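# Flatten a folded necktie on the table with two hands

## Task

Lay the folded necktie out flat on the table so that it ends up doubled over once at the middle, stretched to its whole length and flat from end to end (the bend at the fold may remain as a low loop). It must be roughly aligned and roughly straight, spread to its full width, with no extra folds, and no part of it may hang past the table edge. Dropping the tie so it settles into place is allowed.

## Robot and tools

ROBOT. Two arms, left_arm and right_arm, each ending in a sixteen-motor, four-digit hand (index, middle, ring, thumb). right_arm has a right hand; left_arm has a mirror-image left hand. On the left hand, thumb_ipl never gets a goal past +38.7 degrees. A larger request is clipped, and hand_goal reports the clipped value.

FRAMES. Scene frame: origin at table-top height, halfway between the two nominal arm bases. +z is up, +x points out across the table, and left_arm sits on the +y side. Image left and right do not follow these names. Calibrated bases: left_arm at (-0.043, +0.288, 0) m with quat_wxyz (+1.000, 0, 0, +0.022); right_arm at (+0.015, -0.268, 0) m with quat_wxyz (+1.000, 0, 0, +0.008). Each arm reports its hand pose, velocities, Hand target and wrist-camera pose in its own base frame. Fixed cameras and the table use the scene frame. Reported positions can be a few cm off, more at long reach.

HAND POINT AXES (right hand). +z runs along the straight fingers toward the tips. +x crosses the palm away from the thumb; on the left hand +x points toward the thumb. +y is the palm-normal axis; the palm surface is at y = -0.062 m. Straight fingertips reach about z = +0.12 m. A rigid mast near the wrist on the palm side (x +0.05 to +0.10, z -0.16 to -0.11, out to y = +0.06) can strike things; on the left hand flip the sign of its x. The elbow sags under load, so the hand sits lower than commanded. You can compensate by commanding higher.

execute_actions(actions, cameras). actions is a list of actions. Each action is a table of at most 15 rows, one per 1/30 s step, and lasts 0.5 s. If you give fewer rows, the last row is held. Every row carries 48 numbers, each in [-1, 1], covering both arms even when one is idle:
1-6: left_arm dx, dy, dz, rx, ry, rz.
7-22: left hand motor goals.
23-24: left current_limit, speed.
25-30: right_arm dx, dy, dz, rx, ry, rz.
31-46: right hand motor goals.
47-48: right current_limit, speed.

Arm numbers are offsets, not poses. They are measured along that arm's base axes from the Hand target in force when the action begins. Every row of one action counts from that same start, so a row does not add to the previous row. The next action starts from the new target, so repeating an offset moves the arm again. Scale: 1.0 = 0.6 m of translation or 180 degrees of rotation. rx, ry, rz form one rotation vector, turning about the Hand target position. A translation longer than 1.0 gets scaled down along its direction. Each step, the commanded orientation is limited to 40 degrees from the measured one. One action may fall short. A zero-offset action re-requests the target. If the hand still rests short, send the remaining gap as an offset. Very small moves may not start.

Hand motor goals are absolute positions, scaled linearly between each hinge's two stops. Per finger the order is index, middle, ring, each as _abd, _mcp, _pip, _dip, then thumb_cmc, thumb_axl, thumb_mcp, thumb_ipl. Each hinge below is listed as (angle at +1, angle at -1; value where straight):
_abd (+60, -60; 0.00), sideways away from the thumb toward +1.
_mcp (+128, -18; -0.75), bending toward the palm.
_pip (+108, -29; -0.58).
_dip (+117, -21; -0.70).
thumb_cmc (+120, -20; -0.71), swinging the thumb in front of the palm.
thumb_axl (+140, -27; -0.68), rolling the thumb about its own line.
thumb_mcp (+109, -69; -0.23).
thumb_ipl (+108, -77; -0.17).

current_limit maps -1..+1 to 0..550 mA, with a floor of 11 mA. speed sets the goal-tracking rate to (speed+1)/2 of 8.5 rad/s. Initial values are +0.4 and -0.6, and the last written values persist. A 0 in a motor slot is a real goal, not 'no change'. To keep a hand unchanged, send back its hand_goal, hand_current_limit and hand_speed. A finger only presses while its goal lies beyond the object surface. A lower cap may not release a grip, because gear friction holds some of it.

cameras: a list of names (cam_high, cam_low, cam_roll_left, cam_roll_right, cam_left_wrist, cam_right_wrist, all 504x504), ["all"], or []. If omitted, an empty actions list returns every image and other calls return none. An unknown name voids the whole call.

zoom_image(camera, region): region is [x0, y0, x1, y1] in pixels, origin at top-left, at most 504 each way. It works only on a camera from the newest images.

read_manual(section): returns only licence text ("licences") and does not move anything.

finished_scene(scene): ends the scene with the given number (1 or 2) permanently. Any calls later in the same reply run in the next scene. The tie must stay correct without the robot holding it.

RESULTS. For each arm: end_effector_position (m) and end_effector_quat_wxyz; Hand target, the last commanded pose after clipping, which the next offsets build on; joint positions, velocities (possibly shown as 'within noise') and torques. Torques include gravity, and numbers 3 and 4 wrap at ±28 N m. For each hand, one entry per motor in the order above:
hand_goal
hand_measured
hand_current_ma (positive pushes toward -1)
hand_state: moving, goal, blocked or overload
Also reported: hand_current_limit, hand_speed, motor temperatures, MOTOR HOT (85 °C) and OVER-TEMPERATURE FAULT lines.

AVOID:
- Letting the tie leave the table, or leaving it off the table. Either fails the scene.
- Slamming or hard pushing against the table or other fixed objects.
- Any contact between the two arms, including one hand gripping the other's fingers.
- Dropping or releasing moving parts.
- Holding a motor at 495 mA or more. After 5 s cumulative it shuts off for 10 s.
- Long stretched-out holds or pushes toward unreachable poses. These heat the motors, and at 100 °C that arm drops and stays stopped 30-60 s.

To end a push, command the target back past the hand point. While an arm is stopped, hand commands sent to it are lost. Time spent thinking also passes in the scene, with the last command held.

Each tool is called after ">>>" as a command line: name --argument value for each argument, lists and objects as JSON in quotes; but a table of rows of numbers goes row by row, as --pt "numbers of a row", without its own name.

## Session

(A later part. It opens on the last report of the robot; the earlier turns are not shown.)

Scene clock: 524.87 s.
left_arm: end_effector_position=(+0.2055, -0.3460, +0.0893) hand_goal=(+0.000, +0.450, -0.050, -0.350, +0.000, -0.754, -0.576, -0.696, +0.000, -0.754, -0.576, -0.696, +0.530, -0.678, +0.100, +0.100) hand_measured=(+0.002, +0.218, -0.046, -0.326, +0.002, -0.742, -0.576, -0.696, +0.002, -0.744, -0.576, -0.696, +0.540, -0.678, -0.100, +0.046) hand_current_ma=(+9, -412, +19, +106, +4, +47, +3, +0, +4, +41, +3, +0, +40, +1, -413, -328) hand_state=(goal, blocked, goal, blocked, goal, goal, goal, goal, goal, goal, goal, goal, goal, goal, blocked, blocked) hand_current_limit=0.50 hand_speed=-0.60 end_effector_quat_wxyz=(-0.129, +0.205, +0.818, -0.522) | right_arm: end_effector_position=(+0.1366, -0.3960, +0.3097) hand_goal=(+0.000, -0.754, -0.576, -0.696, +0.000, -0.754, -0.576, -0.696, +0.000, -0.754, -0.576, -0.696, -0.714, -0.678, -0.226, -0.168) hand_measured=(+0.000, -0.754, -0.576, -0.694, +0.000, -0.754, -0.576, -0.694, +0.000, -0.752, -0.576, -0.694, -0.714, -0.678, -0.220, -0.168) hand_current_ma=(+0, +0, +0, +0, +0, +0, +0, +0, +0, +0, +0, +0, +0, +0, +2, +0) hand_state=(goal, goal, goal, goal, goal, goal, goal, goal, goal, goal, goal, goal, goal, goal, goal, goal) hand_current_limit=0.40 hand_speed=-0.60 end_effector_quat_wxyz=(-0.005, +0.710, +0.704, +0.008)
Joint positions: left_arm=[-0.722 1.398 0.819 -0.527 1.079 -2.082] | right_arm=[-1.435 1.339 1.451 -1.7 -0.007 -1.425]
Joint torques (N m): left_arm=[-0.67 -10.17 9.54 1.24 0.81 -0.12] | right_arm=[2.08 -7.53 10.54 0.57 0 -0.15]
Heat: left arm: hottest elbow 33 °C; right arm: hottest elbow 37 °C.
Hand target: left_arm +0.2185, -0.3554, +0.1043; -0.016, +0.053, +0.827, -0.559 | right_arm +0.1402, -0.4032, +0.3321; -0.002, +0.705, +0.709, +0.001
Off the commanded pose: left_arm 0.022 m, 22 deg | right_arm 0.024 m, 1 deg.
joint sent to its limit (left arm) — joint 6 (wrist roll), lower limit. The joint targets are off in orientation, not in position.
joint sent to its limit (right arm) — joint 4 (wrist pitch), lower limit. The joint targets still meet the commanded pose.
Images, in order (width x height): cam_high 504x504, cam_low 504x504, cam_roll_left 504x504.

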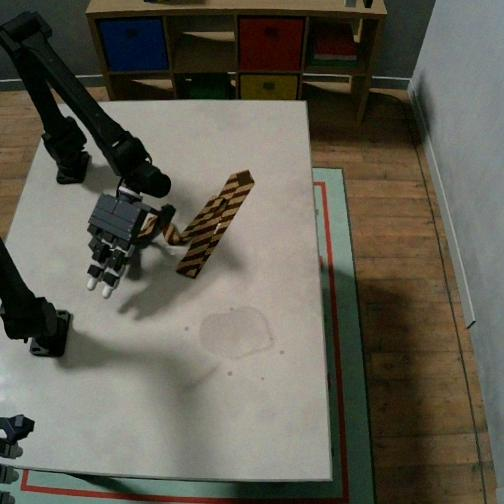

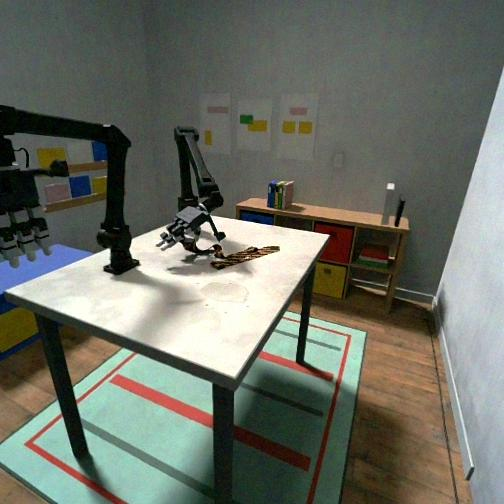

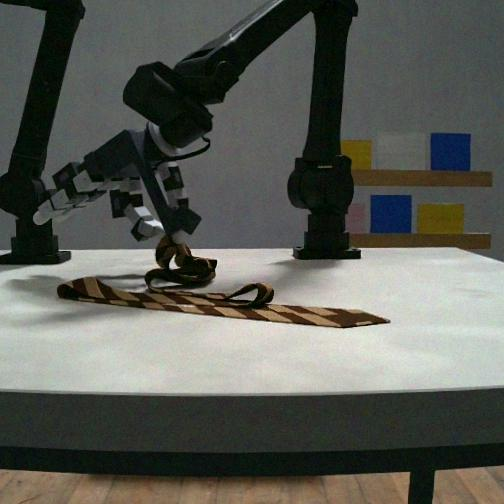

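>>> execute_actions --actions '[[[0.06,0.05,0.25,0,0,0,0,0.45,-0.05,-0.35,0,-0.754,-0.576,-0.696,0,-0.754,-0.576,-0.696,0.53,-0.678,0.1,0.1,0.5,-0.6,0,0,0,0,0,0,0,-0.754,-0.576,-0.696,0,-0.754,-0.576,-0.696,0,-0.754,-0.576,-0.696,-0.714,-0.678,-0.226,-0.168,0.4,-0.6]],[[0.08,0.25,0.15,0,0,0,0,0.45,-0.05,-0.35,0,-0.754,-0.576,-0.696,0,-0.754,-0.576,-0.696,0.53,-0.678,0.1,0.1,0.5,-0.6,0,0,0,0,0,0,0,-0.754,-0.576,-0.696,0,-0.754,-0.576,-0.696,0,-0.754,-0.576,-0.696,-0.714,-0.678,-0.226,-0.168,0.4,-0.6]],[[0.05,0.3,0.05,0,0,0,0,0.45,-0.05,-0.35,0,-0.754,-0.576,-0.696,0,-0.754,-0.576,-0.696,0.53,-0.678,0.1,0.1,0.5,-0.6,0,0,0,0,0,0,0,-0.754,-0.576,-0.696,0,-0.754,-0.576,-0.696,0,-0.754,-0.576,-0.696,-0.714,-0.678,-0.226,-0.168,0.4,-0.6]]]' --cameras '["cam_high","cam_low","cam_roll_left"]'

>>> zoom_image --camera "cam_high" --region '[100, 60, 300, 310]'

Scene clock: 528.47 s.
left_arm: end_effector_position=(+0.3279, +0.0043, +0.3557) hand_goal=(+0.000, +0.450, -0.050, -0.350, +0.000, -0.754, -0.576, -0.696, +0.000, -0.754, -0.576, -0.696, +0.530, -0.678, +0.100, +0.100) hand_measured=(+0.002, +0.218, -0.046, -0.326, +0.000, -0.742, -0.574, -0.696, +0.000, -0.744, -0.574, -0.696, +0.540, -0.678, -0.100, +0.046) hand_current_ma=(+9, -412, +15, +106, +0, +50, +5, +0, +0, +43, +7, +0, +40, +1, -412, -328) hand_state=(goal, blocked, goal, blocked, goal, goal, goal, goal, goal, goal, goal, goal, goal, goal, blocked, blocked) hand_current_limit=0.50 hand_speed=-0.60 end_effector_quat_wxyz=(+0.152, -0.094, +0.859, -0.480) | right_arm: end_effector_position=(+0.1366, -0.3960, +0.3097) hand_goal=(+0.000, -0.754, -0.576, -0.696, +0.000, -0.754, -0.576, -0.696, +0.000, -0.754, -0.576, -0.696, -0.714, -0.678, -0.226, -0.168) hand_measured=(+0.000, -0.754, -0.576, -0.694, +0.000, -0.754, -0.576, -0.694, +0.000, -0.752, -0.576, -0.694, -0.714, -0.678, -0.220, -0.168) hand_current_ma=(+0, +0, +0, +0, +0, +0, +0, +0, +0, +0, +0, +0, +0, +0, +2, +0) hand_state=(goal, goal, goal, goal, goal, goal, goal, goal, goal, goal, goal, goal, goal, goal, goal, goal) hand_current_limit=0.40 hand_speed=-0.60 end_effector_quat_wxyz=(-0.005, +0.710, +0.704, +0.008)
Joint positions: left_arm=[0.35 1.146 1.377 -1.688 1.053 -1.504] | right_arm=[-1.435 1.339 1.451 -1.7 -0.007 -1.425]
Joint torques (N m): left_arm=[-1.61 -6.65 11.67 0.14 0.83 0.08] | right_arm=[1.79 -7.12 10.65 0.58 0.01 -0.17]
Heat: left arm: hottest elbow 33 °C; right arm: hottest elbow 37 °C.
Hand target: left_arm +0.3326, +0.0047, +0.3743; -0.016, +0.053, +0.827, -0.559 | right_arm +0.1402, -0.4032, +0.3321; -0.002, +0.705, +0.709, +0.001
Off the commanded pose: left_arm 0.019 m, 27 deg | right_arm 0.024 m, 1 deg.
joint sent to its limit (left arm) — joint 4 (wrist pitch), lower limit. The joint targets are off in orientation, not in position.
joint sent to its limit (right arm) — joint 4 (wrist pitch), lower limit. The joint targets still meet the commanded pose.
Images, in order (width x height): cam_high 504x504, cam_low 504x504, cam_roll_left 504x504.

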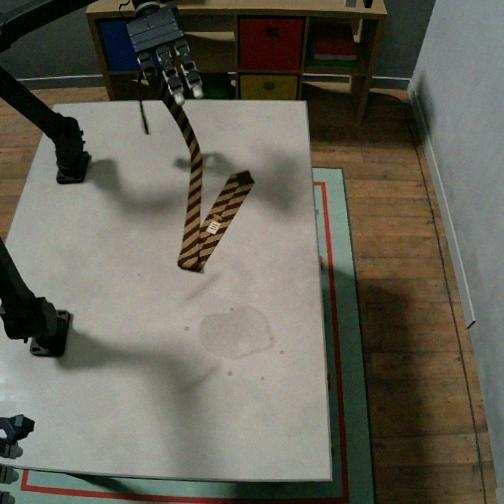

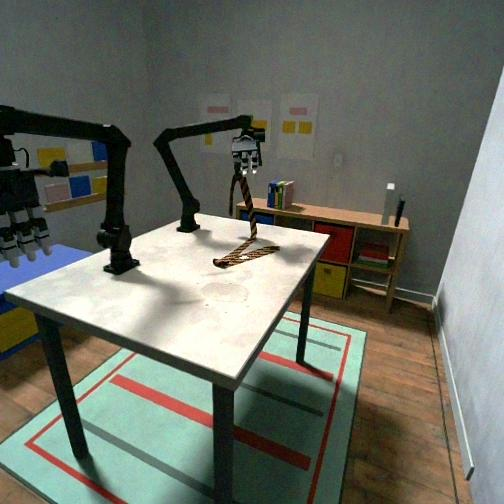

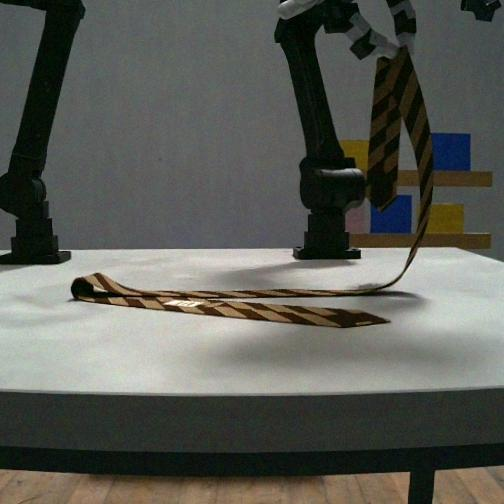

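Scaled by 2.016 from the camera's 504x504 image, which has a finer 720x720 frame.

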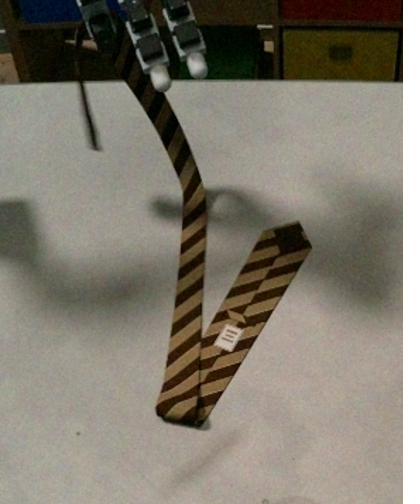

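>>> execute_actions --actions '[]'

Scene clock: 529.90 s.
left_arm: end_effector_position=(+0.3279, +0.0043, +0.3557) hand_goal=(+0.000, +0.450, -0.050, -0.350, +0.000, -0.754, -0.576, -0.696, +0.000, -0.754, -0.576, -0.696, +0.530, -0.678, +0.100, +0.100) hand_measured=(+0.002, +0.218, -0.046, -0.326, +0.000, -0.742, -0.574, -0.696, +0.000, -0.744, -0.574, -0.696, +0.540, -0.678, -0.100, +0.046) hand_current_ma=(+9, -413, +15, +106, +0, +50, +5, +0, +0, +43, +7, +0, +40, +1, -413, -328) hand_state=(goal, blocked, goal, blocked, goal, goal, goal, goal, goal, goal, goal, goal, goal, goal, blocked, blocked) hand_current_limit=0.50 hand_speed=-0.60 end_effector_quat_wxyz=(+0.152, -0.093, +0.859, -0.480) | right_arm: end_effector_position=(+0.1366, -0.3960, +0.3097) hand_goal=(+0.000, -0.754, -0.576, -0.696, +0.000, -0.754, -0.576, -0.696, +0.000, -0.754, -0.576, -0.696, -0.714, -0.678, -0.226, -0.168) hand_measured=(+0.000, -0.754, -0.576, -0.694, +0.000, -0.754, -0.576, -0.694, +0.000, -0.752, -0.576, -0.694, -0.714, -0.678, -0.220, -0.168) hand_current_ma=(+0, +0, +0, +0, +0, +0, +0, +0, +0, +0, +0, +0, +0, +0, +2, +0) hand_state=(goal, goal, goal, goal, goal, goal, goal, goal, goal, goal, goal, goal, goal, goal, goal, goal) hand_current_limit=0.40 hand_speed=-0.60 end_effector_quat_wxyz=(-0.005, +0.710, +0.704, +0.008)
Joint positions: left_arm=[0.35 1.146 1.377 -1.688 1.053 -1.503] | right_arm=[-1.435 1.339 1.451 -1.7 -0.007 -1.425]
Joint velocities: within noise
Joint torques (N m): left_arm=[-1.67 -6.65 11.69 0.14 0.83 0.09] | right_arm=[2.02 -7.77 10.84 0.57 -0.01 -0.17]
Motor temperatures (°C): left_arm=[23 27 33 21 25 19] | right_arm=[25 24 37 19 22 22]
Heat: left arm: hottest elbow 33 °C; right arm: hottest elbow 37 °C.
Hand target: left_arm +0.3326, +0.0047, +0.3743; -0.016, +0.053, +0.827, -0.559 | right_arm +0.1402, -0.4032, +0.3321; -0.002, +0.705, +0.709, +0.001
Off the commanded pose: left_arm 0.019 m, 27 deg | right_arm 0.024 m, 1 deg.

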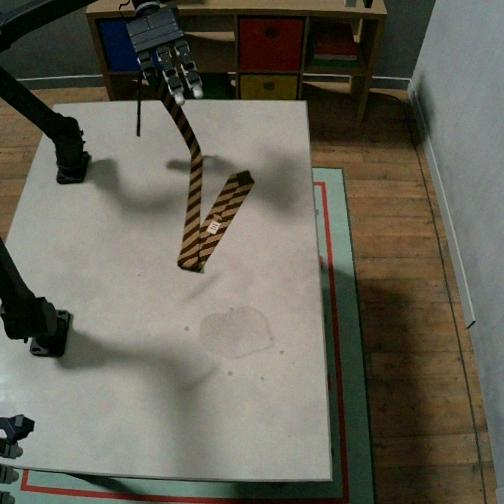

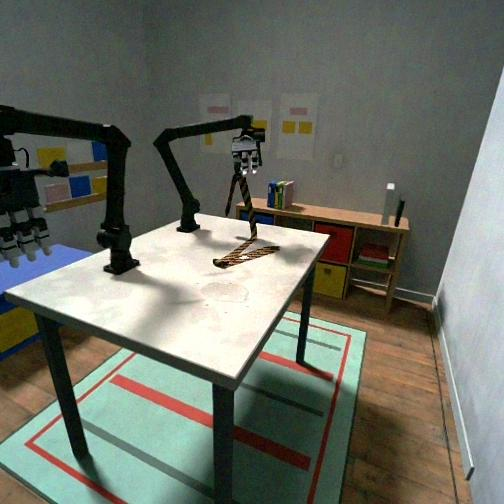

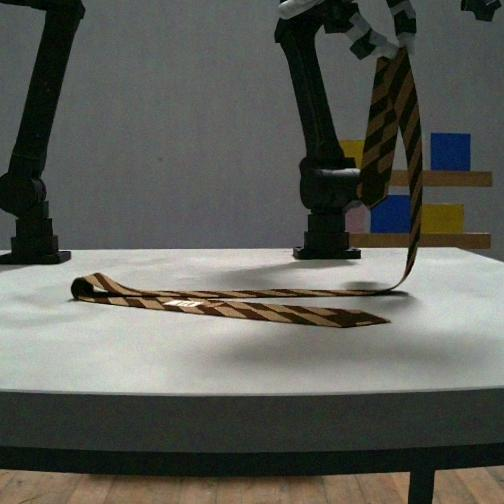

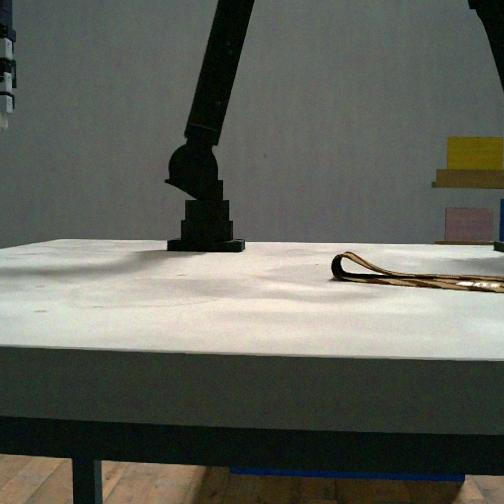

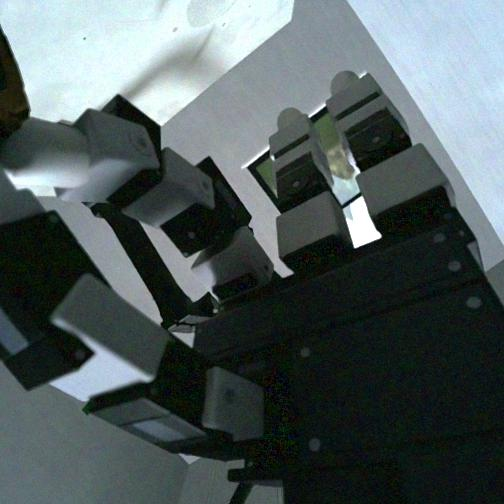

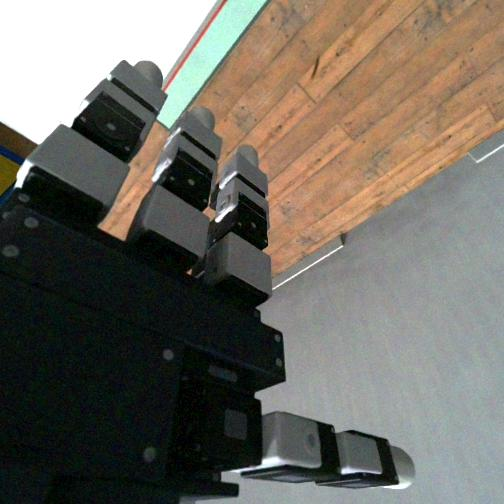

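>>> execute_actions --actions '[[[-0.07,0.14,-0.04,0,0,0,0,0.45,-0.05,-0.35,0,-0.754,-0.576,-0.696,0,-0.754,-0.576,-0.696,0.53,-0.678,0.1,0.1,0.5,-0.6,0,0,0,0,0,0,0,-0.754,-0.576,-0.696,0,-0.754,-0.576,-0.696,0,-0.754,-0.576,-0.696,-0.714,-0.678,-0.226,-0.168,0.4,-0.6]],[[-0.08,0.12,-0.06,0,0,0,0,0.45,-0.05,-0.35,0,-0.754,-0.576,-0.696,0,-0.754,-0.576,-0.696,0.53,-0.678,0.1,0.1,0.5,-0.6,0,0,0,0,0,0,0,-0.754,-0.576,-0.696,0,-0.754,-0.576,-0.696,0,-0.754,-0.576,-0.696,-0.714,-0.678,-0.226,-0.168,0.4,-0.6]]]' --cameras '["cam_high","cam_roll_left"]'

Scene clock: 533.23 s.
left_arm: end_effector_position=(+0.2398, +0.1617, +0.3050) hand_goal=(+0.000, +0.450, -0.050, -0.350, +0.000, -0.754, -0.576, -0.696, +0.000, -0.754, -0.576, -0.696, +0.530, -0.678, +0.100, +0.100) hand_measured=(+0.000, +0.218, -0.046, -0.326, +0.000, -0.744, -0.576, -0.696, +0.000, -0.744, -0.574, -0.696, +0.540, -0.678, -0.100, +0.046) hand_current_ma=(+2, -413, +15, +106, -1, +44, +3, +0, +0, +39, +4, +0, +37, +1, -412, -328) hand_state=(goal, blocked, goal, blocked, goal, goal, goal, goal, goal, goal, goal, goal, goal, goal, blocked, blocked) hand_current_limit=0.50 hand_speed=-0.60 end_effector_quat_wxyz=(+0.226, -0.167, +0.919, -0.278) | right_arm: end_effector_position=(+0.1366, -0.3960, +0.3097) hand_goal=(+0.000, -0.754, -0.576, -0.696, +0.000, -0.754, -0.576, -0.696, +0.000, -0.754, -0.576, -0.696, -0.714, -0.678, -0.226, -0.168) hand_measured=(+0.000, -0.754, -0.576, -0.694, +0.000, -0.754, -0.576, -0.694, +0.000, -0.752, -0.576, -0.694, -0.714, -0.678, -0.220, -0.168) hand_current_ma=(+0, +0, +0, +0, +0, +0, +0, +0, +0, +0, +0, +0, +0, +0, +2, +0) hand_state=(goal, goal, goal, goal, goal, goal, goal, goal, goal, goal, goal, goal, goal, goal, goal, goal) hand_current_limit=0.40 hand_speed=-0.60 end_effector_quat_wxyz=(-0.005, +0.710, +0.704, +0.008)
Joint positions: left_arm=[0.77 1.012 1.216 -1.692 0.728 -1.193] | right_arm=[-1.435 1.339 1.451 -1.7 -0.007 -1.425]
Joint torques (N m): left_arm=[-2.02 -5.07 9.58 0.25 0.56 0.11] | right_arm=[2.08 -7.47 10.65 0.47 0.04 -0.16]
Heat: left arm: hottest elbow 34 °C; right arm: hottest elbow 37 °C.
Hand target: left_arm +0.2426, +0.1606, +0.3145; +0.039, +0.002, +0.861, -0.507 | right_arm +0.1402, -0.4032, +0.3321; -0.002, +0.705, +0.709, +0.001
Off the commanded pose: left_arm 0.010 m, 49 deg; orientation clipped; orientation clipped at the end of an earlier action of this call | right_arm 0.024 m, 1 deg.
joint sent to its limit (left arm) — joint 4 (wrist pitch), lower limit. The joint targets are off in orientation, not in position.
joint sent to its limit (right arm) — joint 4 (wrist pitch), lower limit. The joint targets still meet the commanded pose.
Images, in order (width x height): cam_high 504x504, cam_roll_left 504x504.

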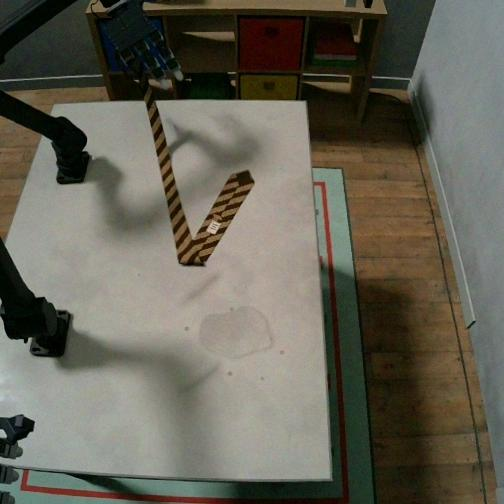

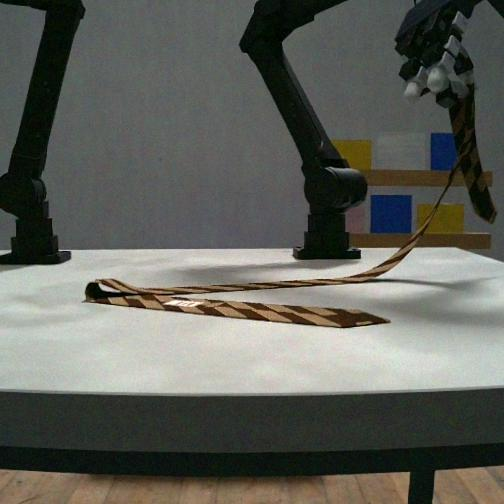

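>>> execute_actions --actions '[[[0.02,0.0,-0.1,0,0,0,0,0.45,-0.05,-0.35,0,-0.754,-0.576,-0.696,0,-0.754,-0.576,-0.696,0.53,-0.678,0.1,0.1,0.5,-0.6,0,0,0,0,0,0,0,-0.754,-0.576,-0.696,0,-0.754,-0.576,-0.696,0,-0.754,-0.576,-0.696,-0.714,-0.678,-0.226,-0.168,0.4,-0.6]],[[0.05,-0.05,-0.15,0,0,0,0,0.45,-0.05,-0.35,0,-0.754,-0.576,-0.696,0,-0.754,-0.576,-0.696,0.53,-0.678,0.1,0.1,0.5,-0.6,0,0,0,0,0,0,0,-0.754,-0.576,-0.696,0,-0.754,-0.576,-0.696,0,-0.754,-0.576,-0.696,-0.714,-0.678,-0.226,-0.168,0.4,-0.6]],[[0.05,-0.05,-0.1,0,0,0,0,0.45,-0.05,-0.35,0,-0.754,-0.576,-0.696,0,-0.754,-0.576,-0.696,0.53,-0.678,0.1,0.1,0.5,-0.6,0,0,0,0,0,0,0,-0.754,-0.576,-0.696,0,-0.754,-0.576,-0.696,0,-0.754,-0.576,-0.696,-0.714,-0.678,-0.226,-0.168,0.4,-0.6]]]' --cameras '["cam_high","cam_roll_left"]'

Scene clock: 535.63 s.
left_arm: end_effector_position=(+0.3081, +0.0969, +0.0976) hand_goal=(+0.000, +0.450, -0.050, -0.350, +0.000, -0.754, -0.576, -0.696, +0.000, -0.754, -0.576, -0.696, +0.530, -0.678, +0.100, +0.100) hand_measured=(-0.002, +0.220, -0.046, -0.326, +0.000, -0.744, -0.574, -0.696, +0.000, -0.746, -0.574, -0.696, +0.538, -0.678, -0.102, +0.046) hand_current_ma=(-3, -413, +12, +106, -2, +38, +5, +0, -2, +33, +7, +0, +31, +1, -413, -328) hand_state=(goal, blocked, goal, blocked, goal, goal, goal, goal, goal, goal, goal, goal, goal, goal, blocked, blocked) hand_current_limit=0.50 hand_speed=-0.60 end_effector_quat_wxyz=(+0.041, -0.020, +0.870, -0.491) | right_arm: end_effector_position=(+0.1366, -0.3960, +0.3097) hand_goal=(+0.000, -0.754, -0.576, -0.696, +0.000, -0.754, -0.576, -0.696, +0.000, -0.754, -0.576, -0.696, -0.714, -0.678, -0.226, -0.168) hand_measured=(+0.000, -0.754, -0.576, -0.694, +0.000, -0.754, -0.576, -0.694, +0.000, -0.752, -0.576, -0.694, -0.714, -0.678, -0.220, -0.168) hand_current_ma=(+0, +0, +0, +0, +0, +0, +0, +0, +0, +0, +0, +0, +0, +0, +2, +0) hand_state=(goal, goal, goal, goal, goal, goal, goal, goal, goal, goal, goal, goal, goal, goal, goal, goal) hand_current_limit=0.40 hand_speed=-0.60 end_effector_quat_wxyz=(-0.005, +0.710, +0.704, +0.008)
Joint positions: left_arm=[0.574 1.564 1.044 -1.695 0.872 -0.735] | right_arm=[-1.435 1.339 1.451 -1.7 -0.007 -1.425]
Joint torques (N m): left_arm=[-1.32 -10.93 7.01 -0.73 0.64 0.06] | right_arm=[1.49 -6.71 10.54 0.47 0.01 -0.14]
Heat: left arm: hottest elbow 33 °C; right arm: hottest elbow 37 °C.
Hand target: left_arm +0.3146, +0.1005, +0.1043; +0.039, +0.002, +0.861, -0.507 | right_arm +0.1402, -0.4032, +0.3321; -0.002, +0.705, +0.709, +0.001
Off the commanded pose: left_arm 0.010 m, 3 deg | right_arm 0.024 m, 1 deg.
joint sent to its limit (left arm) — joint 4 (wrist pitch), lower limit. The joint targets are off in orientation, not in position.
joint sent to its limit (right arm) — joint 4 (wrist pitch), lower limit. The joint targets still meet the commanded pose.
Images, in order (width x height): cam_high 504x504, cam_roll_left 504x504.

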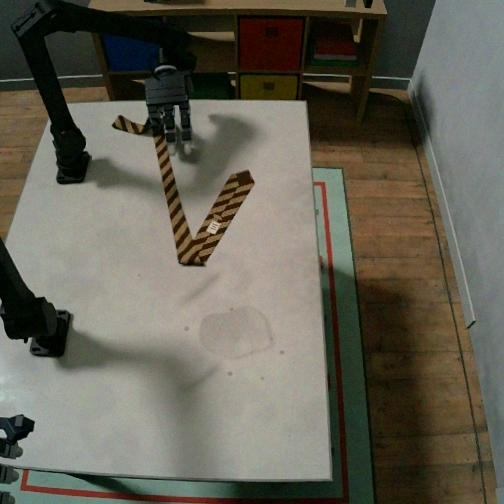

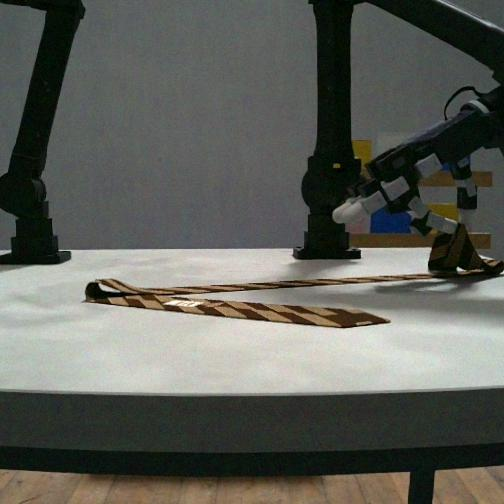

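>>> execute_actions --actions '[[[0.03,-0.03,-0.065,0,0,0,0,0.45,-0.05,-0.35,0,-0.754,-0.576,-0.696,0,-0.754,-0.576,-0.696,0.53,-0.678,0.1,0.1,0.5,-0.6,0,0,0,0,0,0,0,-0.754,-0.576,-0.696,0,-0.754,-0.576,-0.696,0,-0.754,-0.576,-0.696,-0.714,-0.678,-0.226,-0.168,0.4,-0.6]],[[0,0,0,0,0,0,0,0.25,-0.06,-0.35,0,-0.754,-0.576,-0.696,0,-0.754,-0.576,-0.696,0.53,-0.678,-0.45,-0.3,0.4,-0.6,0,0,0,0,0,0,0,-0.754,-0.576,-0.696,0,-0.754,-0.576,-0.696,0,-0.754,-0.576,-0.696,-0.714,-0.678,-0.226,-0.168,0.4,-0.6]],[[0,0,0.02,0,0,0,0,0.1,0.05,-0.33,0,-0.754,-0.576,-0.696,0,-0.754,-0.576,-0.696,0.53,-0.678,-0.45,-0.3,0.4,-0.6,0,0,0,0,0,0,0,-0.754,-0.576,-0.696,0,-0.754,-0.576,-0.696,0,-0.754,-0.576,-0.696,-0.714,-0.678,-0.226,-0.168,0.4,-0.6]],[[0,0,0.15,0,0,0,0,-0.137,0.226,-0.261,0,-0.754,-0.576,-0.696,0,-0.754,-0.576,-0.696,0.53,-0.678,-0.45,-0.3,0.4,-0.6,0,0,0,0,0,0,0,-0.754,-0.576,-0.696,0,-0.754,-0.576,-0.696,0,-0.754,-0.576,-0.696,-0.714,-0.678,-0.226,-0.168,0.4,-0.6]]]' --cameras '["cam_high","cam_roll_left"]'

Scene clock: 538.63 s.
left_arm: end_effector_position=(+0.3287, +0.0843, +0.1598) hand_goal=(+0.000, -0.138, +0.226, -0.262, +0.000, -0.754, -0.576, -0.696, +0.000, -0.754, -0.576, -0.696, +0.530, -0.678, -0.450, -0.300) hand_measured=(-0.002, -0.134, +0.220, -0.266, -0.002, -0.742, -0.574, -0.696, -0.002, -0.744, -0.574, -0.696, +0.532, -0.678, -0.444, -0.298) hand_current_ma=(-3, +15, -22, -11, -3, +51, +5, +0, -3, +46, +7, +0, +6, +1, +33, +15) hand_state=(goal, goal, goal, goal, goal, goal, goal, goal, goal, goal, goal, goal, goal, goal, goal, goal) hand_current_limit=0.40 hand_speed=-0.60 end_effector_quat_wxyz=(+0.077, -0.029, +0.882, -0.464) | right_arm: end_effector_position=(+0.1366, -0.3960, +0.3097) hand_goal=(+0.000, -0.754, -0.576, -0.696, +0.000, -0.754, -0.576, -0.696, +0.000, -0.754, -0.576, -0.696, -0.714, -0.678, -0.226, -0.168) hand_measured=(+0.000, -0.754, -0.576, -0.694, +0.000, -0.754, -0.576, -0.694, +0.000, -0.752, -0.576, -0.694, -0.714, -0.678, -0.220, -0.168) hand_current_ma=(+0, +0, +0, +0, +0, +0, +0, +0, +0, +0, +0, +0, +0, +0, +2, +0) hand_state=(goal, goal, goal, goal, goal, goal, goal, goal, goal, goal, goal, goal, goal, goal, goal, goal) hand_current_limit=0.40 hand_speed=-0.60 end_effector_quat_wxyz=(-0.005, +0.710, +0.704, +0.008)
Joint positions: left_arm=[0.513 1.431 1.115 -1.688 0.91 -0.909] | right_arm=[-1.435 1.339 1.451 -1.7 -0.007 -1.425]
Joint torques (N m): left_arm=[-1.9 -9.7 8.53 -0.7 0.7 -0.12] | right_arm=[2.02 -7.65 10.7 0.49 0.02 -0.08]
Heat: left arm: hottest elbow 33 °C; right arm: hottest elbow 37 °C.
Hand target: left_arm +0.3326, +0.0827, +0.1675; +0.039, +0.002, +0.861, -0.507 | right_arm +0.1402, -0.4032, +0.3321; -0.002, +0.705, +0.709, +0.001
Off the commanded pose: left_arm 0.009 m, 8 deg | right_arm 0.024 m, 1 deg.
joint sent to its limit (left arm) — joint 4 (wrist pitch), lower limit. The joint targets are off in orientation, not in position.
joint sent to its limit (right arm) — joint 4 (wrist pitch), lower limit. The joint targets still meet the commanded pose.
Images, in order (width x height): cam_high 504x504, cam_roll_left 504x504.

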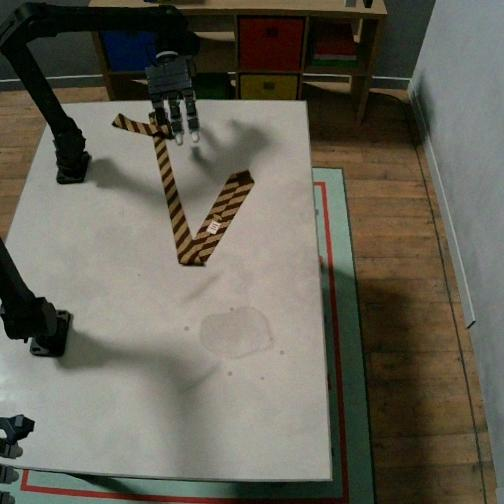

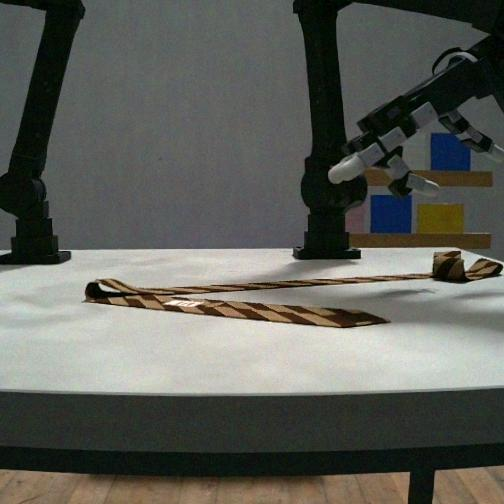

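>>> zoom_image --camera "cam_high" --region '[90, 90, 290, 290]'

>>> zoom_image --camera "cam_roll_left" --region '[50, 180, 504, 400]'

Scaled by 2.520 from the camera's 504x504 image, which has a finer 720x720 frame.

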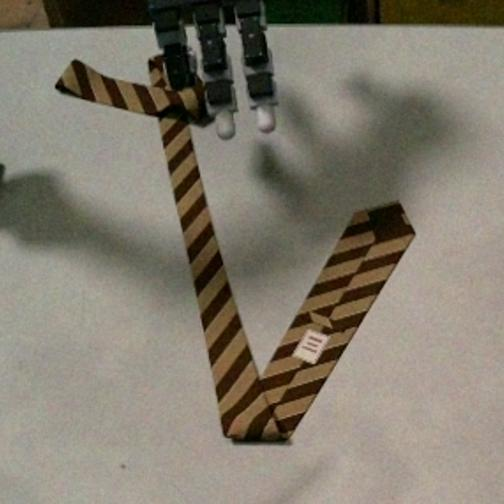

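Scaled by 1.110 from the camera's 504x504 image, which has a finer 720x720 frame.

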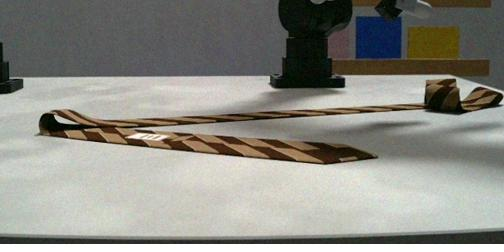

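>>> execute_actions --actions '[[[0.167,-0.183,0.05,-0.038,0.013,-0.047,0,-0.137,0.226,-0.261,0,-0.754,-0.576,-0.696,0,-0.754,-0.576,-0.696,0.53,-0.678,-0.2,-0.1,0.4,-0.6,0,0,0,0,0,0,0,-0.754,-0.576,-0.696,0,-0.754,-0.576,-0.696,0,-0.754,-0.576,-0.696,-0.714,-0.678,-0.226,-0.168,0.4,-0.6]],[[0.167,-0.2,-0.12,0,0,0,0,-0.137,0.226,-0.261,0,-0.754,-0.576,-0.696,0,-0.754,-0.576,-0.696,0.53,-0.678,-0.2,-0.1,0.4,-0.6,0,0,0,0,0,0,0,-0.754,-0.576,-0.696,0,-0.754,-0.576,-0.696,0,-0.754,-0.576,-0.696,-0.714,-0.678,-0.226,-0.168,0.4,-0.6]]]' --cameras '["cam_high","cam_roll_left","cam_left_wrist"]'

Scene clock: 543.00 s.
left_arm: end_effector_position=(+0.5210, -0.1489, +0.1132) hand_goal=(+0.000, -0.138, +0.226, -0.262, +0.000, -0.754, -0.576, -0.696, +0.000, -0.754, -0.576, -0.696, +0.530, -0.678, -0.200, -0.100) hand_measured=(-0.002, -0.134, +0.224, -0.264, -0.002, -0.740, -0.574, -0.696, -0.002, -0.742, -0.572, -0.696, +0.532, -0.678, -0.200, -0.102) hand_current_ma=(-5, +18, -10, -10, -4, +58, +11, +0, -4, +50, +11, +0, +8, +1, +3, -6) hand_state=(goal, goal, goal, goal, goal, goal, goal, goal, goal, goal, goal, goal, goal, goal, goal, goal) hand_current_limit=0.40 hand_speed=-0.60 end_effector_quat_wxyz=(-0.031, +0.049, +0.827, -0.560) | right_arm: end_effector_position=(+0.1366, -0.3960, +0.3097) hand_goal=(+0.000, -0.754, -0.576, -0.696, +0.000, -0.754, -0.576, -0.696, +0.000, -0.754, -0.576, -0.696, -0.714, -0.678, -0.226, -0.168) hand_measured=(+0.000, -0.754, -0.576, -0.694, +0.000, -0.754, -0.576, -0.694, +0.000, -0.752, -0.576, -0.694, -0.714, -0.678, -0.220, -0.168) hand_current_ma=(+0, +0, +0, +0, +0, +0, +0, +0, +0, +0, +0, +0, +0, +0, +2, +0) hand_state=(goal, goal, goal, goal, goal, goal, goal, goal, goal, goal, goal, goal, goal, goal, goal, goal) hand_current_limit=0.40 hand_speed=-0.60 end_effector_quat_wxyz=(-0.005, +0.710, +0.704, +0.008)
Joint positions: left_arm=[-0.04 1.917 1.558 -1.395 1.183 -1.369] | right_arm=[-1.435 1.339 1.451 -1.7 -0.007 -1.425]
Joint torques (N m): left_arm=[-0.62 -17.44 9.29 0.21 0.96 -0.14] | right_arm=[2.08 -7.3 10.52 0.61 0.04 -0.16]
Heat: left arm: hottest elbow 33 °C; right arm: hottest elbow 37 °C.
Hand target: left_arm +0.5331, -0.1472, +0.1254; -0.016, +0.053, +0.827, -0.559 | right_arm +0.1402, -0.4032, +0.3321; -0.002, +0.705, +0.709, +0.001
Off the commanded pose: left_arm 0.017 m, 2 deg | right_arm 0.024 m, 1 deg.
joint sent to its limit (right arm) — joint 4 (wrist pitch), lower limit. The joint targets still meet the commanded pose.
Images, in order (width x height): cam_high 504x504, cam_roll_left 504x504, cam_left_wrist 504x504.

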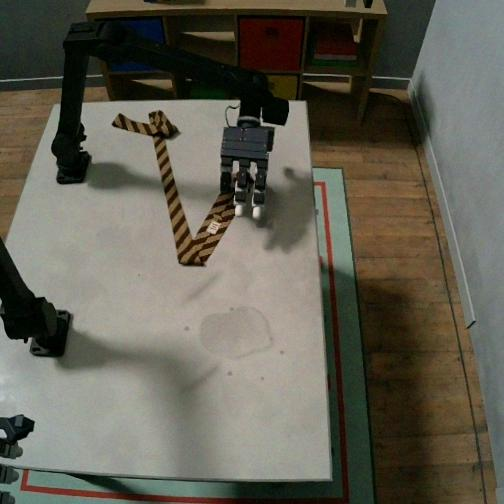

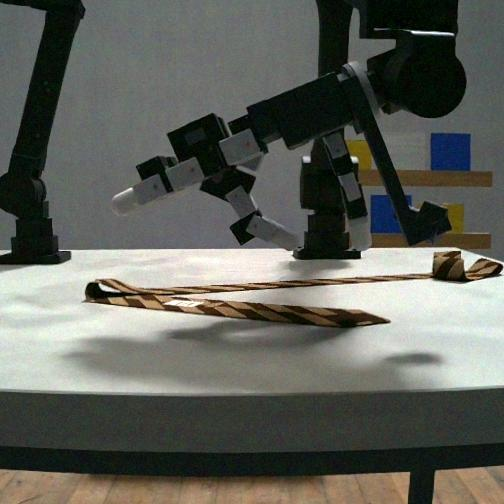

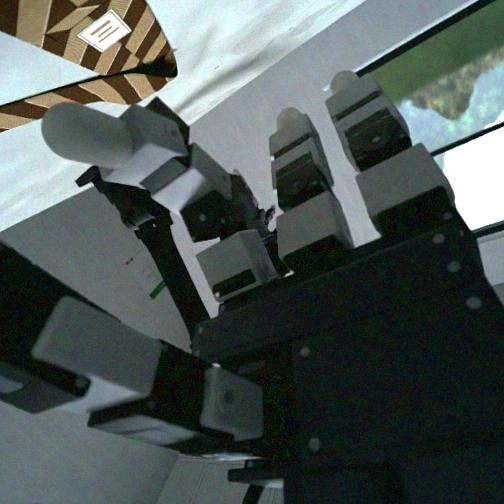

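>>> execute_actions --actions '[[[0.017,0,-0.105,0,0,0,0,-0.137,0.226,-0.261,0,-0.754,-0.576,-0.696,0,-0.754,-0.576,-0.696,0.53,-0.678,-0.2,-0.1,0.4,-0.6,0,0,0,0,0,0,0,-0.754,-0.576,-0.696,0,-0.754,-0.576,-0.696,0,-0.754,-0.576,-0.696,-0.714,-0.678,-0.226,-0.168,0.4,-0.6]]]' --cameras '["cam_high","cam_roll_left","cam_left_wrist"]'

>>> zoom_image --camera "cam_left_wrist" --region '[0, 0, 200, 200]'

>>> zoom_image --camera "cam_roll_left" --region '[150, 200, 450, 400]'

Scene clock: 544.07 s.
left_arm: end_effector_position=(+0.5364, -0.1493, +0.0503) hand_goal=(+0.000, -0.138, +0.226, -0.262, +0.000, -0.754, -0.576, -0.696, +0.000, -0.754, -0.576, -0.696, +0.530, -0.678, -0.200, -0.100) hand_measured=(+0.000, -0.132, +0.228, -0.260, -0.002, -0.742, -0.574, -0.696, -0.002, -0.742, -0.572, -0.696, +0.534, -0.678, -0.200, -0.102) hand_current_ma=(+2, +21, +6, +7, -5, +56, +11, +0, -5, +49, +11, +0, +15, +1, -3, -6) hand_state=(goal, goal, goal, goal, goal, goal, goal, goal, goal, goal, goal, goal, goal, goal, goal, goal) hand_current_limit=0.40 hand_speed=-0.60 end_effector_quat_wxyz=(-0.029, +0.050, +0.827, -0.559) | right_arm: end_effector_position=(+0.1366, -0.3960, +0.3097) hand_goal=(+0.000, -0.754, -0.576, -0.696, +0.000, -0.754, -0.576, -0.696, +0.000, -0.754, -0.576, -0.696, -0.714, -0.678, -0.226, -0.168) hand_measured=(+0.000, -0.754, -0.576, -0.694, +0.000, -0.754, -0.576, -0.694, +0.000, -0.752, -0.576, -0.694, -0.714, -0.678, -0.220, -0.168) hand_current_ma=(+0, +0, +0, +0, +0, +0, +0, +0, +0, +0, +0, +0, +0, +0, +2, +0) hand_state=(goal, goal, goal, goal, goal, goal, goal, goal, goal, goal, goal, goal, goal, goal, goal, goal) hand_current_limit=0.40 hand_speed=-0.60 end_effector_quat_wxyz=(-0.005, +0.710, +0.704, +0.008)
Joint positions: left_arm=[-0.04 2.018 1.54 -1.268 1.182 -1.373] | right_arm=[-1.435 1.339 1.451 -1.7 -0.007 -1.425]
Joint torques (N m): left_arm=[-0.73 -19.14 7.71 0.24 0.97 -0.15] | right_arm=[1.55 -7.06 10.54 0.38 -0.03 -0.14]
Heat: left arm: hottest elbow 33 °C; right arm: hottest elbow 37 °C.
Hand target: left_arm +0.5432, -0.1472, +0.0623; -0.016, +0.053, +0.827, -0.559 | right_arm +0.1402, -0.4032, +0.3321; -0.002, +0.705, +0.709, +0.001
Off the commanded pose: left_arm 0.014 m, 2 deg | right_arm 0.024 m, 1 deg.
joint sent to its limit (right arm) — joint 4 (wrist pitch), lower limit. The joint targets still meet the commanded pose.
Images, in order (width x height): cam_high 504x504, cam_roll_left 504x504, cam_left_wrist 504x504.

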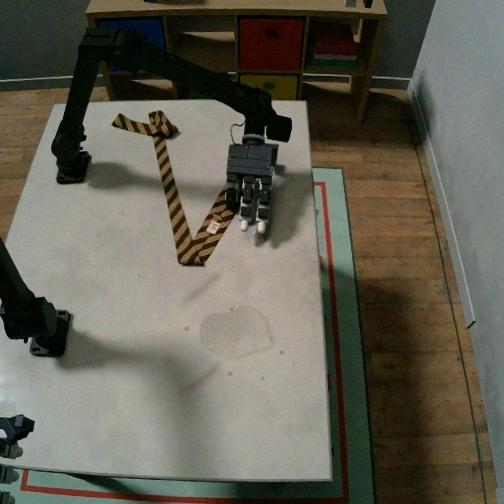

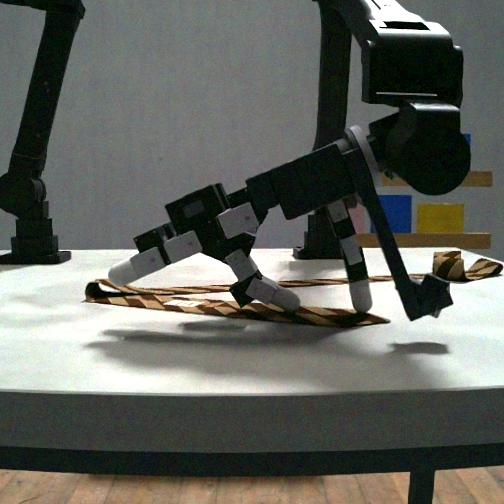

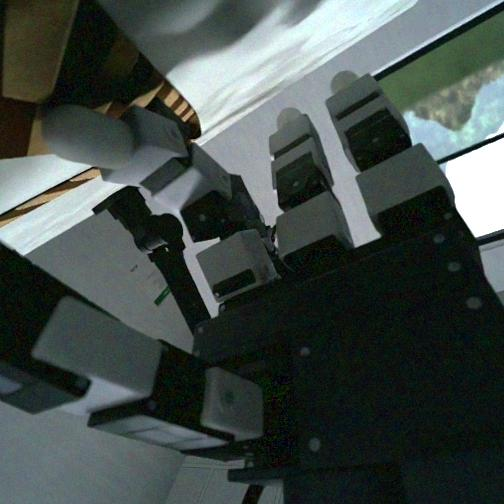

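Scaled by 2.520 from the camera's 504x504 image, which has a finer 720x720 frame.

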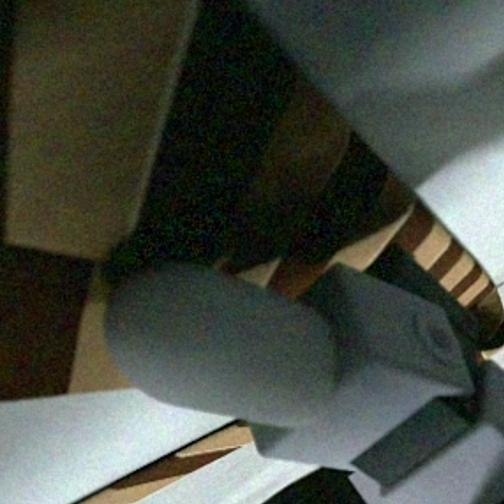

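Scaled by 1.680 from the camera's 504x504 image, which has a finer 720x720 frame.

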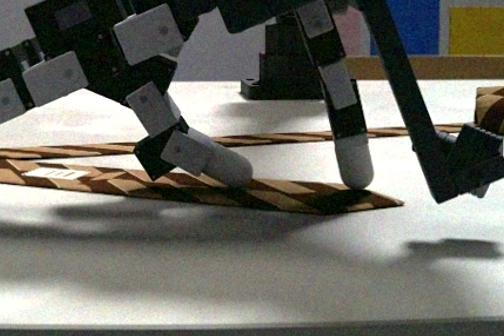

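>>> execute_actions --actions '[[[0,0,-0.01,0,0,0,0,0,0.12,-0.3,0,-0.754,-0.576,-0.696,0,-0.754,-0.576,-0.696,0.53,-0.678,0.05,0.05,0.4,-0.6,0,0,0,0,0,0,0,-0.754,-0.576,-0.696,0,-0.754,-0.576,-0.696,0,-0.754,-0.576,-0.696,-0.714,-0.678,-0.226,-0.168,0.4,-0.6]],[[0,0,-0.018,0,0,0,0,0.25,-0.06,-0.38,0,-0.754,-0.576,-0.696,0,-0.754,-0.576,-0.696,0.53,-0.678,0.1,0.1,0.4,-0.6,0,0,0,0,0,0,0,-0.754,-0.576,-0.696,0,-0.754,-0.576,-0.696,0,-0.754,-0.576,-0.696,-0.714,-0.678,-0.226,-0.168,0.4,-0.6]],[[0,0,0,0,0,0,0,0.45,-0.05,-0.35,0,-0.754,-0.576,-0.696,0,-0.754,-0.576,-0.696,0.53,-0.678,0.1,0.1,0.5,-0.6,0,0,0,0,0,0,0,-0.754,-0.576,-0.696,0,-0.754,-0.576,-0.696,0,-0.754,-0.576,-0.696,-0.714,-0.678,-0.226,-0.168,0.4,-0.6]],[[0,0.02,0.05,0,0,0,0,0.45,-0.05,-0.35,0,-0.754,-0.576,-0.696,0,-0.754,-0.576,-0.696,0.53,-0.678,0.1,0.1,0.5,-0.6,0,0,0,0,0,0,0,-0.754,-0.576,-0.696,0,-0.754,-0.576,-0.696,0,-0.754,-0.576,-0.696,-0.714,-0.678,-0.226,-0.168,0.4,-0.6]]]' --cameras '["cam_high","cam_roll_left","cam_left_wrist"]'

>>> zoom_image --camera "cam_roll_left" --region '[150, 200, 450, 400]'

Scene clock: 546.97 s.
left_arm: end_effector_position=(+0.5272, -0.1419, +0.0574) hand_goal=(+0.000, +0.450, -0.050, -0.350, +0.000, -0.754, -0.576, -0.696, +0.000, -0.754, -0.576, -0.696, +0.530, -0.678, +0.100, +0.100) hand_measured=(-0.004, +0.122, -0.060, -0.348, -0.002, -0.742, -0.574, -0.696, -0.002, -0.742, -0.572, -0.696, +0.544, -0.676, -0.010, +0.054) hand_current_ma=(-16, -412, -44, +9, -4, +56, +11, +0, -4, +49, +11, +0, +59, +8, -413, -278) hand_state=(goal, blocked, goal, goal, goal, goal, goal, goal, goal, goal, goal, goal, goal, goal, blocked, blocked) hand_current_limit=0.50 hand_speed=-0.60 end_effector_quat_wxyz=(-0.040, +0.040, +0.827, -0.560) | right_arm: end_effector_position=(+0.1366, -0.3960, +0.3097) hand_goal=(+0.000, -0.754, -0.576, -0.696, +0.000, -0.754, -0.576, -0.696, +0.000, -0.754, -0.576, -0.696, -0.714, -0.678, -0.226, -0.168) hand_measured=(+0.000, -0.754, -0.576, -0.694, +0.000, -0.754, -0.576, -0.694, +0.000, -0.752, -0.576, -0.694, -0.714, -0.678, -0.220, -0.168) hand_current_ma=(+0, +0, +0, +0, +0, +0, +0, +0, +0, +0, +0, +0, +0, +0, +2, +0) hand_state=(goal, goal, goal, goal, goal, goal, goal, goal, goal, goal, goal, goal, goal, goal, goal, goal) hand_current_limit=0.40 hand_speed=-0.60 end_effector_quat_wxyz=(-0.005, +0.710, +0.704, +0.008)
Joint positions: left_arm=[-0.027 2.008 1.539 -1.332 1.18 -1.346] | right_arm=[-1.435 1.339 1.451 -1.7 -0.007 -1.425]
Joint torques (N m): left_arm=[-0.26 -18.9 9.48 -0.42 0.89 0.05] | right_arm=[1.32 -7.65 10.58 0.38 0.02 -0.19]
Heat: left arm: hottest elbow 33 °C; right arm: hottest elbow 37 °C.
Hand target: left_arm +0.5430, -0.1353, +0.0754; -0.016, +0.053, +0.827, -0.559 | right_arm +0.1402, -0.4032, +0.3321; -0.002, +0.705, +0.709, +0.001
Off the commanded pose: left_arm 0.025 m, 3 deg | right_arm 0.024 m, 1 deg.
joint sent to its limit (right arm) — joint 4 (wrist pitch), lower limit. The joint targets still meet the commanded pose.
Images, in order (width x height): cam_high 504x504, cam_roll_left 504x504, cam_left_wrist 504x504.

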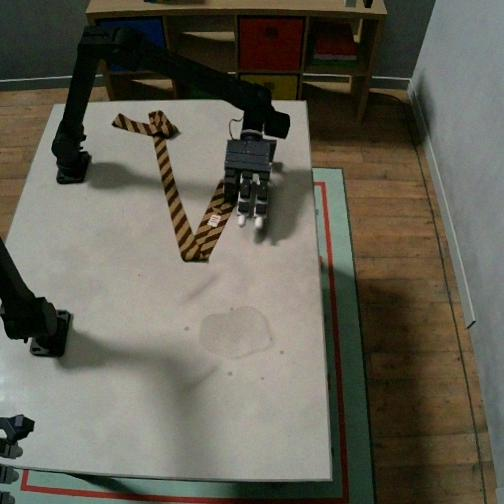

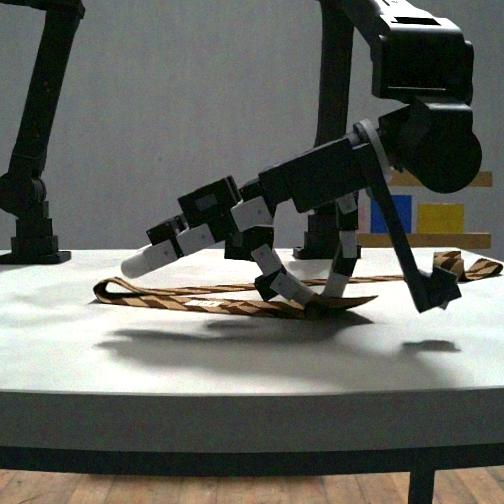

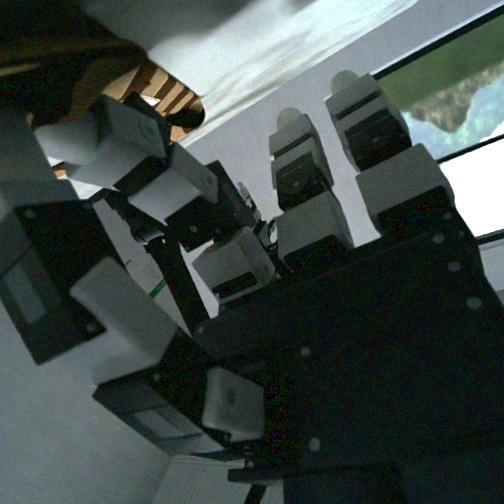

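Scaled by 1.680 from the camera's 504x504 image, which has a finer 720x720 frame.

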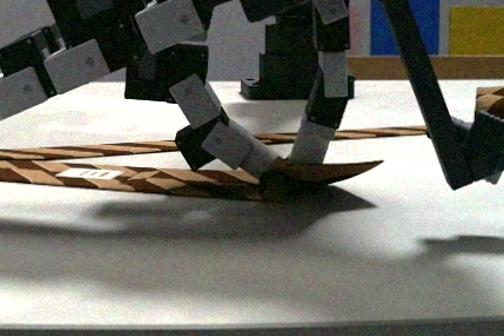

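>>> execute_actions --actions '[[[0.02,0.08,-0.01,0,0,0,0,0.45,-0.05,-0.35,0,-0.754,-0.576,-0.696,0,-0.754,-0.576,-0.696,0.53,-0.678,0.1,0.1,0.5,-0.6,0,0,0,0,0,0,0,-0.754,-0.576,-0.696,0,-0.754,-0.576,-0.696,0,-0.754,-0.576,-0.696,-0.714,-0.678,-0.226,-0.168,0.4,-0.6]],[[0.015,0.09,-0.02,0,0,0,0,0.45,-0.05,-0.35,0,-0.754,-0.576,-0.696,0,-0.754,-0.576,-0.696,0.53,-0.678,0.1,0.1,0.5,-0.6,0,0,0,0,0,0,0,-0.754,-0.576,-0.696,0,-0.754,-0.576,-0.696,0,-0.754,-0.576,-0.696,-0.714,-0.678,-0.226,-0.168,0.4,-0.6]]]' --cameras '["cam_high","cam_roll_left"]'

Scene clock: 548.53 s.
left_arm: end_effector_position=(+0.5482, -0.0370, +0.0554) hand_goal=(+0.000, +0.450, -0.050, -0.350, +0.000, -0.754, -0.576, -0.696, +0.000, -0.754, -0.576, -0.696, +0.530, -0.678, +0.100, +0.100) hand_measured=(-0.008, +0.124, -0.062, -0.346, +0.000, -0.742, -0.574, -0.696, +0.000, -0.742, -0.572, -0.696, +0.544, -0.676, -0.010, +0.058) hand_current_ma=(-24, -413, -51, +19, -1, +56, +11, +0, -1, +47, +11, +0, +60, +8, -413, -260) hand_state=(goal, blocked, goal, goal, goal, goal, goal, goal, goal, goal, goal, goal, goal, goal, blocked, blocked) hand_current_limit=0.50 hand_speed=-0.60 end_effector_quat_wxyz=(-0.030, +0.030, +0.828, -0.559) | right_arm: end_effector_position=(+0.1366, -0.3960, +0.3097) hand_goal=(+0.000, -0.754, -0.576, -0.696, +0.000, -0.754, -0.576, -0.696, +0.000, -0.754, -0.576, -0.696, -0.714, -0.678, -0.226, -0.168) hand_measured=(+0.000, -0.754, -0.576, -0.694, +0.000, -0.754, -0.576, -0.694, +0.000, -0.752, -0.576, -0.694, -0.714, -0.678, -0.220, -0.168) hand_current_ma=(+0, +0, +0, +0, +0, +0, +0, +0, +0, +0, +0, +0, +0, +0, +2, +0) hand_state=(goal, goal, goal, goal, goal, goal, goal, goal, goal, goal, goal, goal, goal, goal, goal, goal) hand_current_limit=0.40 hand_speed=-0.60 end_effector_quat_wxyz=(-0.005, +0.710, +0.704, +0.008)
Joint positions: left_arm=[0.153 2.127 1.712 -1.695 1.121 -1.003] | right_arm=[-1.435 1.339 1.451 -1.7 -0.007 -1.425]
Joint torques (N m): left_arm=[-0.85 -17.44 9.58 -0.59 0.68 0.21] | right_arm=[2.32 -7.47 10.63 0.59 0.05 -0.18]
Heat: left arm: hottest elbow 33 °C; right arm: hottest elbow 37 °C.
Hand target: left_arm +0.5642, -0.0333, +0.0576; -0.016, +0.053, +0.827, -0.559 | right_arm +0.1402, -0.4032, +0.3321; -0.002, +0.705, +0.709, +0.001
Off the commanded pose: left_arm 0.017 m, 3 deg | right_arm 0.024 m, 1 deg.
joint sent to its limit (left arm) — joint 4 (wrist pitch), lower limit. The joint targets still meet the commanded pose.
joint sent to its limit (right arm) — joint 4 (wrist pitch), lower limit. The joint targets still meet the commanded pose.
Images, in order (width x height): cam_high 504x504, cam_roll_left 504x504.

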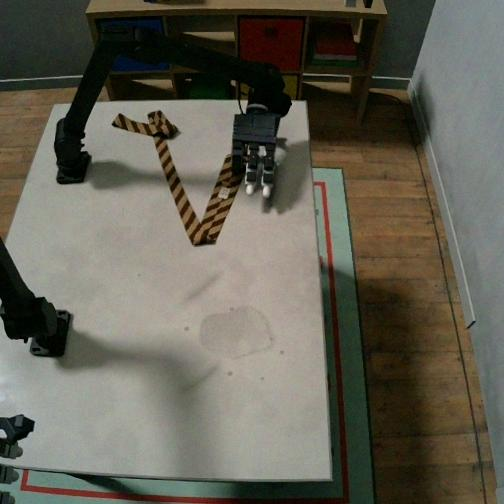

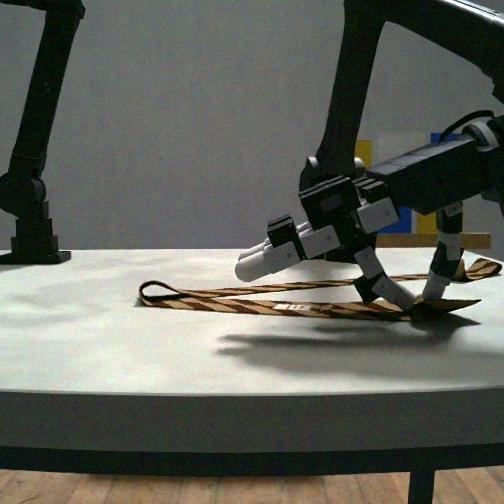

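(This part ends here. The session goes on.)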